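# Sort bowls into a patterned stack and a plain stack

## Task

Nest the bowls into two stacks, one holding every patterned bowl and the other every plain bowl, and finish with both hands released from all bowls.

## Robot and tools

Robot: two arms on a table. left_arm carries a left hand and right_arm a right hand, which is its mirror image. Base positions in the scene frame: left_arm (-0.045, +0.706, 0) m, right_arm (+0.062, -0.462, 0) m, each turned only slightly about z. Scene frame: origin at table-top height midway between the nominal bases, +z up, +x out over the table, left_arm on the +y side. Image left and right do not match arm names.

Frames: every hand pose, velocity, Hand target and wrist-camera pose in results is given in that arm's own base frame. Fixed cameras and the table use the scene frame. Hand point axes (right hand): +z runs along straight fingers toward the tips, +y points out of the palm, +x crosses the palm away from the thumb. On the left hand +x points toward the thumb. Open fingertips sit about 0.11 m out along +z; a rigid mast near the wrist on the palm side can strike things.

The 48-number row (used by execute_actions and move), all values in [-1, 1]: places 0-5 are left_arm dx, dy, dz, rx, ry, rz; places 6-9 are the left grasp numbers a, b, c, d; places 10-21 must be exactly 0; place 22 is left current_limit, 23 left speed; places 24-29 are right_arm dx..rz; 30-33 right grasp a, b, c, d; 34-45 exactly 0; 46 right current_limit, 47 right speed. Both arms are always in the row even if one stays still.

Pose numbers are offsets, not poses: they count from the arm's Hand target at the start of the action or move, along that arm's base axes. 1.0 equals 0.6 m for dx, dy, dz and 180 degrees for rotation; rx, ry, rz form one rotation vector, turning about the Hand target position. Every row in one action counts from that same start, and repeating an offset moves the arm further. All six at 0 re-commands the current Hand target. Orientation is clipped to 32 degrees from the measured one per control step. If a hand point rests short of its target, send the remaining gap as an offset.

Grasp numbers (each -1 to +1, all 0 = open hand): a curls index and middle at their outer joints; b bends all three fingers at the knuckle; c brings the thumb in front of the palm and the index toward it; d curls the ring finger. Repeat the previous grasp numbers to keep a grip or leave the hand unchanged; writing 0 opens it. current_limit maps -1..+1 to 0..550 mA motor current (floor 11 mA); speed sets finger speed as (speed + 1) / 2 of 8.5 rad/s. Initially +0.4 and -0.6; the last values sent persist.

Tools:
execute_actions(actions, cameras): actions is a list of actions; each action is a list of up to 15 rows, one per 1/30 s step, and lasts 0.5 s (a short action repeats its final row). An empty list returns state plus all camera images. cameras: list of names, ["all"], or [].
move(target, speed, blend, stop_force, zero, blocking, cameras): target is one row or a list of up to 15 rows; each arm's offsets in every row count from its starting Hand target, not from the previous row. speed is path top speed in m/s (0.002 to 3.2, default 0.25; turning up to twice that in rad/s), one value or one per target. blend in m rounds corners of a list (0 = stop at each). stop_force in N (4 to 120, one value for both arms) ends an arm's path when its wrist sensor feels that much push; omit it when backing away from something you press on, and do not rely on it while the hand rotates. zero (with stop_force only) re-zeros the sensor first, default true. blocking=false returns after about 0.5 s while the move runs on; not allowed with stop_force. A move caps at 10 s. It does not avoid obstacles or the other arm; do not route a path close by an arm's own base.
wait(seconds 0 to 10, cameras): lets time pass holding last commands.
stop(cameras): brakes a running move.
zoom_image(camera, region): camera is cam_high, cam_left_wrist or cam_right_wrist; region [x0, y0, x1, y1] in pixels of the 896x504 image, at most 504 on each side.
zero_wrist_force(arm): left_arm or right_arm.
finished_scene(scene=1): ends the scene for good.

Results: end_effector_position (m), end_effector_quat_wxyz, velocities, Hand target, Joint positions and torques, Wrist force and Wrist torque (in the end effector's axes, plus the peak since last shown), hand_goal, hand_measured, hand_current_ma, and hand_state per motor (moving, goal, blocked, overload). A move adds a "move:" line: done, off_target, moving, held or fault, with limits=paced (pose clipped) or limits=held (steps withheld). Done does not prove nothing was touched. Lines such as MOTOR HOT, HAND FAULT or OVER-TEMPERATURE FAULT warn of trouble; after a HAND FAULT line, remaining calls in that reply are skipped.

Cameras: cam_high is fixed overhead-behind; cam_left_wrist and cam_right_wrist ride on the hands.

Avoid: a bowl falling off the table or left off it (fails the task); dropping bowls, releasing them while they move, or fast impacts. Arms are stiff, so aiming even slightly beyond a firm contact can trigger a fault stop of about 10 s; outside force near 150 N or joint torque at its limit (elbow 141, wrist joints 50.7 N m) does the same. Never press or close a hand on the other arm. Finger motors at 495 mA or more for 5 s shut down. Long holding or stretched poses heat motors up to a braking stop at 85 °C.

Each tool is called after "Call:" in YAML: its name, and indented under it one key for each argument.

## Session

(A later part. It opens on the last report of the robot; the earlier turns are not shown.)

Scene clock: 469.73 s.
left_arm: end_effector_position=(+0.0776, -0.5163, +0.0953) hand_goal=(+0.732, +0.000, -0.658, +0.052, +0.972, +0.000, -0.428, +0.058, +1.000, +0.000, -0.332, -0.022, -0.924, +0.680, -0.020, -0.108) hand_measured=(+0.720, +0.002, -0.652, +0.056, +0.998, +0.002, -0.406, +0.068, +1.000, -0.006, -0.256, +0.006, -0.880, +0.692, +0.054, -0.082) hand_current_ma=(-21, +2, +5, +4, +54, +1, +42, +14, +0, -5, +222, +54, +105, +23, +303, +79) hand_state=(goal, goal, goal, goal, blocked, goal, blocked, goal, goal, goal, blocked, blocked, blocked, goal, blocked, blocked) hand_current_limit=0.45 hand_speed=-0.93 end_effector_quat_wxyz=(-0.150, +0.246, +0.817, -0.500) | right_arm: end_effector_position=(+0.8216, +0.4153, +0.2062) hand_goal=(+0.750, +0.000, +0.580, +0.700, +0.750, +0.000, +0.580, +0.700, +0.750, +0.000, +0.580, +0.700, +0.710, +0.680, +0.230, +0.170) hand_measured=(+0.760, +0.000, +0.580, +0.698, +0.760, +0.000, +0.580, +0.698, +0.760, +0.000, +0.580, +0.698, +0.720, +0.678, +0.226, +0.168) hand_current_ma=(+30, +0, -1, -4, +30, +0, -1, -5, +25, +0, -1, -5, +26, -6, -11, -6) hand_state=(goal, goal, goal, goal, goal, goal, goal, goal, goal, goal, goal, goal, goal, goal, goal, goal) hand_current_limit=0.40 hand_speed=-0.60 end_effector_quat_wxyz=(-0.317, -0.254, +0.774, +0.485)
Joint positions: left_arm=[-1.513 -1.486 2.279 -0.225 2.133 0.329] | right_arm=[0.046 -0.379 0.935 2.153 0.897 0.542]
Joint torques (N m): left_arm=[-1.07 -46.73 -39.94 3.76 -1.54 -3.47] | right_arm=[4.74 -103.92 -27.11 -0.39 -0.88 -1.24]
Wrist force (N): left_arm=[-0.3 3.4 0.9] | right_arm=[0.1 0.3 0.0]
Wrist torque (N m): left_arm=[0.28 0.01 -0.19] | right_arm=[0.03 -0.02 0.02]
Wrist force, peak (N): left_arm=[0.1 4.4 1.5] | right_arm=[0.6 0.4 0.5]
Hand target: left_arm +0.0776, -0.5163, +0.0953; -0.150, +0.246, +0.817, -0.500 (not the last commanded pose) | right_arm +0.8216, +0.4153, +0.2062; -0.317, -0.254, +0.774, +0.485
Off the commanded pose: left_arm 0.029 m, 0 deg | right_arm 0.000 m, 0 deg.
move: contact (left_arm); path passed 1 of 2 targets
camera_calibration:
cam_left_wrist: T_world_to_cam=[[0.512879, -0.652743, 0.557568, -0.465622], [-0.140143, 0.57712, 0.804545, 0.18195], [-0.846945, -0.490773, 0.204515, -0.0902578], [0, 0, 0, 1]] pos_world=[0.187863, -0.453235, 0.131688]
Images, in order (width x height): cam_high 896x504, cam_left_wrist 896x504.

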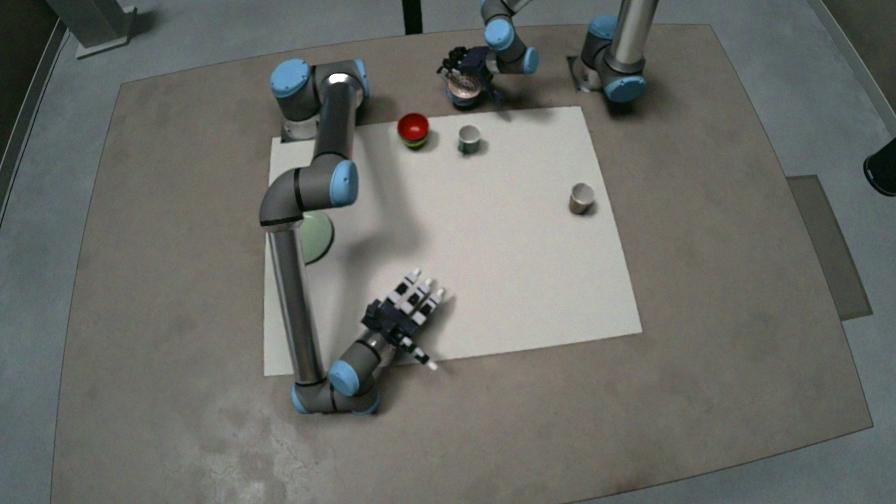

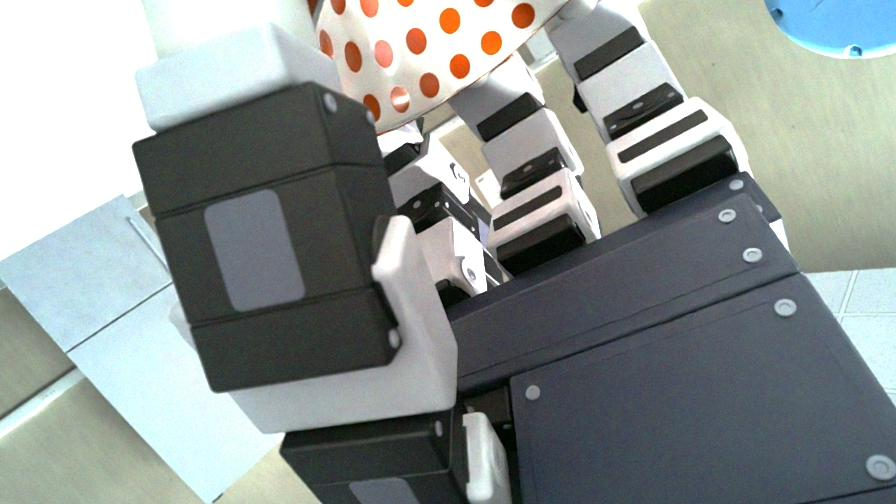

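Call:
move:
  target:
    - [0.0037,0.0055,0,0,0,0,0.58,-0.155,1.0,0.5,0,0,0,0,0,0,0,0,0,0,0,0,0.4,-0.95,0,0,0,0,0,0,0,0,0,0,0,0,0,0,0,0,0,0,0,0,0,0,0.4,-0.6]
    - [0.0092,0.0139,0,0,0,0,0.51,-0.155,1.0,0.43,0,0,0,0,0,0,0,0,0,0,0,0,0.4,-0.95,0,0,0,0,0,0,0,0,0,0,0,0,0,0,0,0,0,0,0,0,0,0,0.4,-0.6]
    - [0.0138,0.0208,0,0,0,0,0.42,-0.155,1.0,0.35,0,0,0,0,0,0,0,0,0,0,0,0,0.4,-0.92,0,0,0,0,0,0,0,0,0,0,0,0,0,0,0,0,0,0,0,0,0,0,0.4,-0.6]
    - [0.0184,0.0278,0,0,0,0,0.3,-0.155,1.0,0.15,0,0,0,0,0,0,0,0,0,0,0,0,0.4,-0.85,0,0,0,0,0,0,0,0,0,0,0,0,0,0,0,0,0,0,0,0,0,0,0.4,-0.6]
  speed: [0.02,0.02,0.02,0.02]
  cameras: ["cam_high","cam_left_wrist"]

Call:
zoom_image:
  camera: "cam_high"
  region: [440, 50, 490, 110]

Scene clock: 476.27 s.
left_arm: end_effector_position=(+0.0886, -0.4996, +0.0953) hand_goal=(+0.654, +0.000, -0.302, +0.384, +0.976, +0.000, +0.132, +0.566, +1.000, +0.000, +0.340, +0.474, -0.960, +0.680, -0.020, -0.056) hand_measured=(+0.650, +0.002, -0.306, +0.382, +0.968, +0.002, +0.126, +0.564, +0.992, -0.002, +0.332, +0.470, -0.952, +0.684, -0.018, -0.058) hand_current_ma=(-4, +2, -3, -3, -11, +2, -7, -3, -10, -2, -11, -3, +11, +5, +2, -2) hand_state=(goal, goal, goal, goal, goal, goal, goal, goal, goal, goal, goal, goal, goal, goal, goal, goal) hand_current_limit=0.40 hand_speed=-0.85 end_effector_quat_wxyz=(-0.150, +0.246, +0.817, -0.500) | right_arm: end_effector_position=(+0.8216, +0.4153, +0.2062) hand_goal=(+0.750, +0.000, +0.580, +0.700, +0.750, +0.000, +0.580, +0.700, +0.750, +0.000, +0.580, +0.700, +0.710, +0.680, +0.230, +0.170) hand_measured=(+0.760, +0.000, +0.580, +0.698, +0.760, +0.000, +0.580, +0.698, +0.760, +0.000, +0.580, +0.698, +0.720, +0.678, +0.226, +0.168) hand_current_ma=(+30, +0, -1, -4, +30, +0, -1, -5, +25, +0, -1, -5, +26, -6, -11, -6) hand_state=(goal, goal, goal, goal, goal, goal, goal, goal, goal, goal, goal, goal, goal, goal, goal, goal) hand_current_limit=0.40 hand_speed=-0.60 end_effector_quat_wxyz=(-0.317, -0.254, +0.774, +0.485)
Joint positions: left_arm=[-1.481 -1.499 2.295 -0.217 2.16 0.349] | right_arm=[0.046 -0.379 0.935 2.153 0.897 0.542]
Joint torques (N m): left_arm=[18.8 -46.99 -23.74 4.19 2.72 3.78] | right_arm=[5.37 -106.29 -27.88 0.17 -0.65 -1.35]
Wrist force (N): left_arm=[-0.6 1.8 0.8] | right_arm=[-0.1 -0.3 0.2]
Wrist torque (N m): left_arm=[0.27 0.04 -0.43] | right_arm=[-0.08 0.01 -0.02]
Wrist force, peak (N): left_arm=[0.4 -8.5 1.2] | right_arm=[1.0 -0.3 0.1]
Hand target: left_arm +0.0886, -0.4996, +0.0953; -0.150, +0.246, +0.817, -0.500 | right_arm +0.8216, +0.4153, +0.2062; -0.317, -0.254, +0.774, +0.485
Off the commanded pose: left_arm 0.000 m, 0 deg | right_arm 0.000 m, 0 deg.
move: done
camera_calibration:
cam_left_wrist: T_world_to_cam=[[0.512922, -0.652718, 0.557557, -0.460411], [-0.140155, 0.577114, 0.804547, 0.173867], [-0.846916, -0.490814, 0.204533, -0.0726867], [0, 0, 0, 1]] pos_world=[0.198964, -0.436535, 0.131688]
Images, in order (width x height): cam_high 896x504, cam_left_wrist 896x504.

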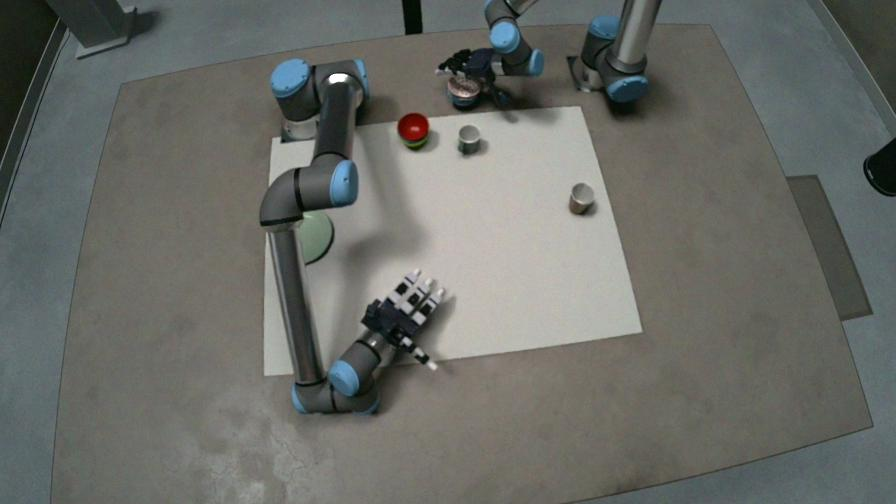

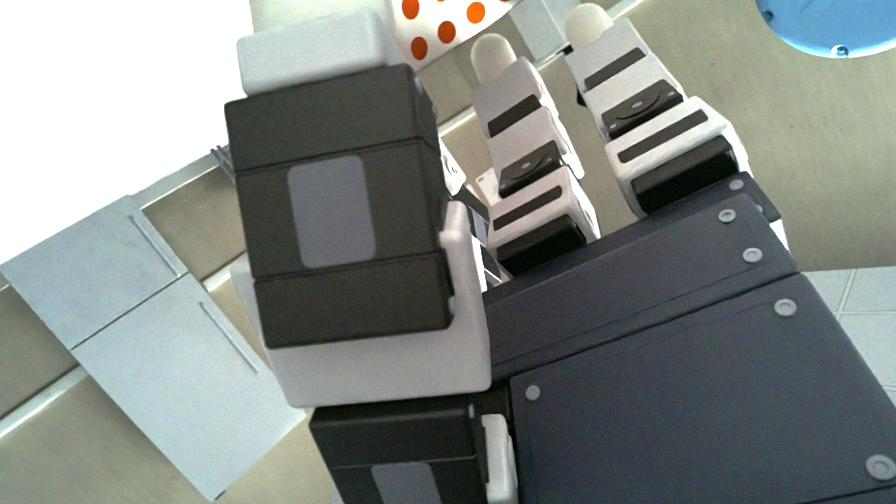

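Scaled by 8.400 from the camera's 896x504 image, which has a finer 1280x720 frame.

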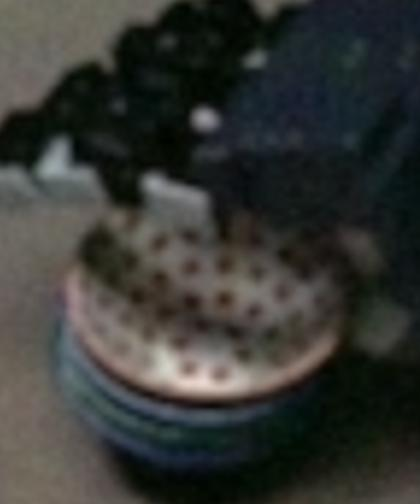

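Call:
move:
  target:
    - [0.0073,0.0232,0,0,0,0,0.3,-0.155,1.0,0.15,0,0,0,0,0,0,0,0,0,0,0,0,0.4,-0.85,0,0,0,0,0,0,0,0,0,0,0,0,0,0,0,0,0,0,0,0,0,0,0.4,-0.6]
    - [0.0073,0.0232,0.14,0,0,0,0.3,-0.155,1.0,0.15,0,0,0,0,0,0,0,0,0,0,0,0,0.4,-0.85,0,0,0,0,0,0,0,0,0,0,0,0,0,0,0,0,0,0,0,0,0,0,0.4,-0.6]
    - [0.06,0.35,0.14,0,0,0,0.3,-0.155,1.0,0.15,0,0,0,0,0,0,0,0,0,0,0,0,0.4,-0.85,0,0,0,0,0,0,0,0,0,0,0,0,0,0,0,0,0,0,0,0,0,0,0.4,-0.6]
  speed: [0.04,0.06,0.15]
  cameras: ["cam_high"]

Call:
zoom_image:
  camera: "cam_high"
  region: [443, 65, 487, 110]

Call:
zoom_image:
  camera: "cam_high"
  region: [391, 105, 435, 155]

Scene clock: 481.33 s.
left_arm: end_effector_position=(+0.1246, -0.2897, +0.1793) hand_goal=(+0.654, +0.000, -0.302, +0.384, +0.976, +0.000, +0.132, +0.566, +1.000, +0.000, +0.340, +0.474, -0.960, +0.680, -0.020, -0.056) hand_measured=(+0.650, +0.002, -0.304, +0.382, +0.968, +0.002, +0.126, +0.564, +0.992, -0.002, +0.332, +0.472, -0.952, +0.684, -0.018, -0.058) hand_current_ma=(-4, +2, -3, -3, -11, +2, -6, -3, -11, -2, -10, -3, +10, +5, +2, -2) hand_state=(goal, goal, goal, goal, goal, goal, goal, goal, goal, goal, goal, goal, goal, goal, goal, goal) hand_current_limit=0.40 hand_speed=-0.85 end_effector_quat_wxyz=(-0.150, +0.246, +0.817, -0.500) | right_arm: end_effector_position=(+0.8216, +0.4153, +0.2062) hand_goal=(+0.750, +0.000, +0.580, +0.700, +0.750, +0.000, +0.580, +0.700, +0.750, +0.000, +0.580, +0.700, +0.710, +0.680, +0.230, +0.170) hand_measured=(+0.760, +0.000, +0.580, +0.698, +0.760, +0.000, +0.580, +0.698, +0.760, +0.000, +0.580, +0.698, +0.720, +0.678, +0.226, +0.168) hand_current_ma=(+30, +0, -1, -4, +30, +0, -1, -5, +25, +0, -1, -5, +26, -6, -11, -6) hand_state=(goal, goal, goal, goal, goal, goal, goal, goal, goal, goal, goal, goal, goal, goal, goal, goal) hand_current_limit=0.40 hand_speed=-0.60 end_effector_quat_wxyz=(-0.317, -0.254, +0.774, +0.485)
Joint positions: left_arm=[-1.21 -1.858 2.433 0.142 2.377 0.563] | right_arm=[0.046 -0.379 0.935 2.153 0.897 0.542]
Joint torques (N m): left_arm=[15.33 11.58 -33.09 5.23 2.83 4.07] | right_arm=[3.48 -104.69 -27.57 -0.4 -0.64 -1.14]
Wrist force (N): left_arm=[-0.7 2.3 0.6] | right_arm=[0.2 -0.1 0.3]
Wrist torque (N m): left_arm=[0.30 0.05 -0.42] | right_arm=[-0.06 -0.04 0.02]
Wrist force, peak (N): left_arm=[-0.5 2.8 0.2] | right_arm=[0.2 -0.8 0.5]
Hand target: left_arm +0.1246, -0.2896, +0.1793; -0.150, +0.246, +0.817, -0.500 | right_arm +0.8216, +0.4153, +0.2062; -0.317, -0.254, +0.774, +0.485
Off the commanded pose: left_arm 0.000 m, 0 deg | right_arm 0.000 m, 0 deg.
move: done
Images, in order (width x height): cam_high 896x504.

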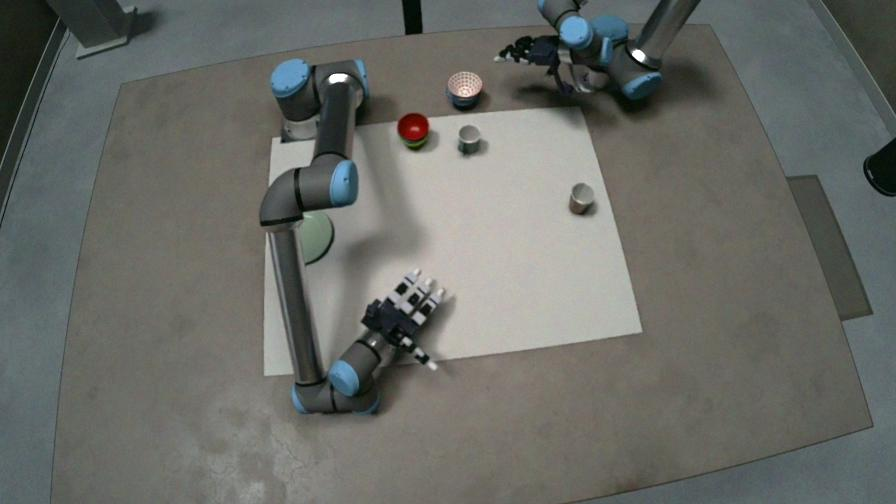

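Scaled by 11.200 from the camera's 896x504 image, which has a finer 1280x720 frame.

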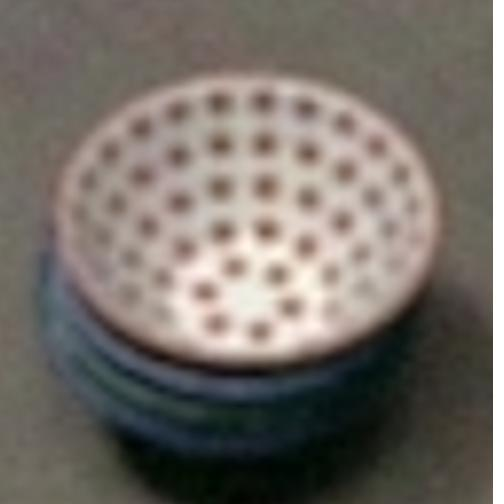

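Scaled by 10.080 from the camera's 896x504 image, which has a finer 1280x720 frame.

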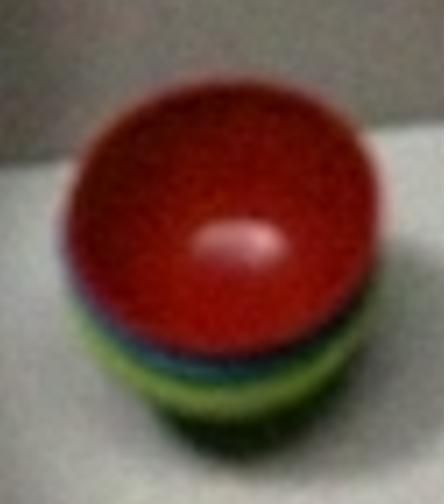

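Call:
finished_scene:

The scene is finished: the task was done.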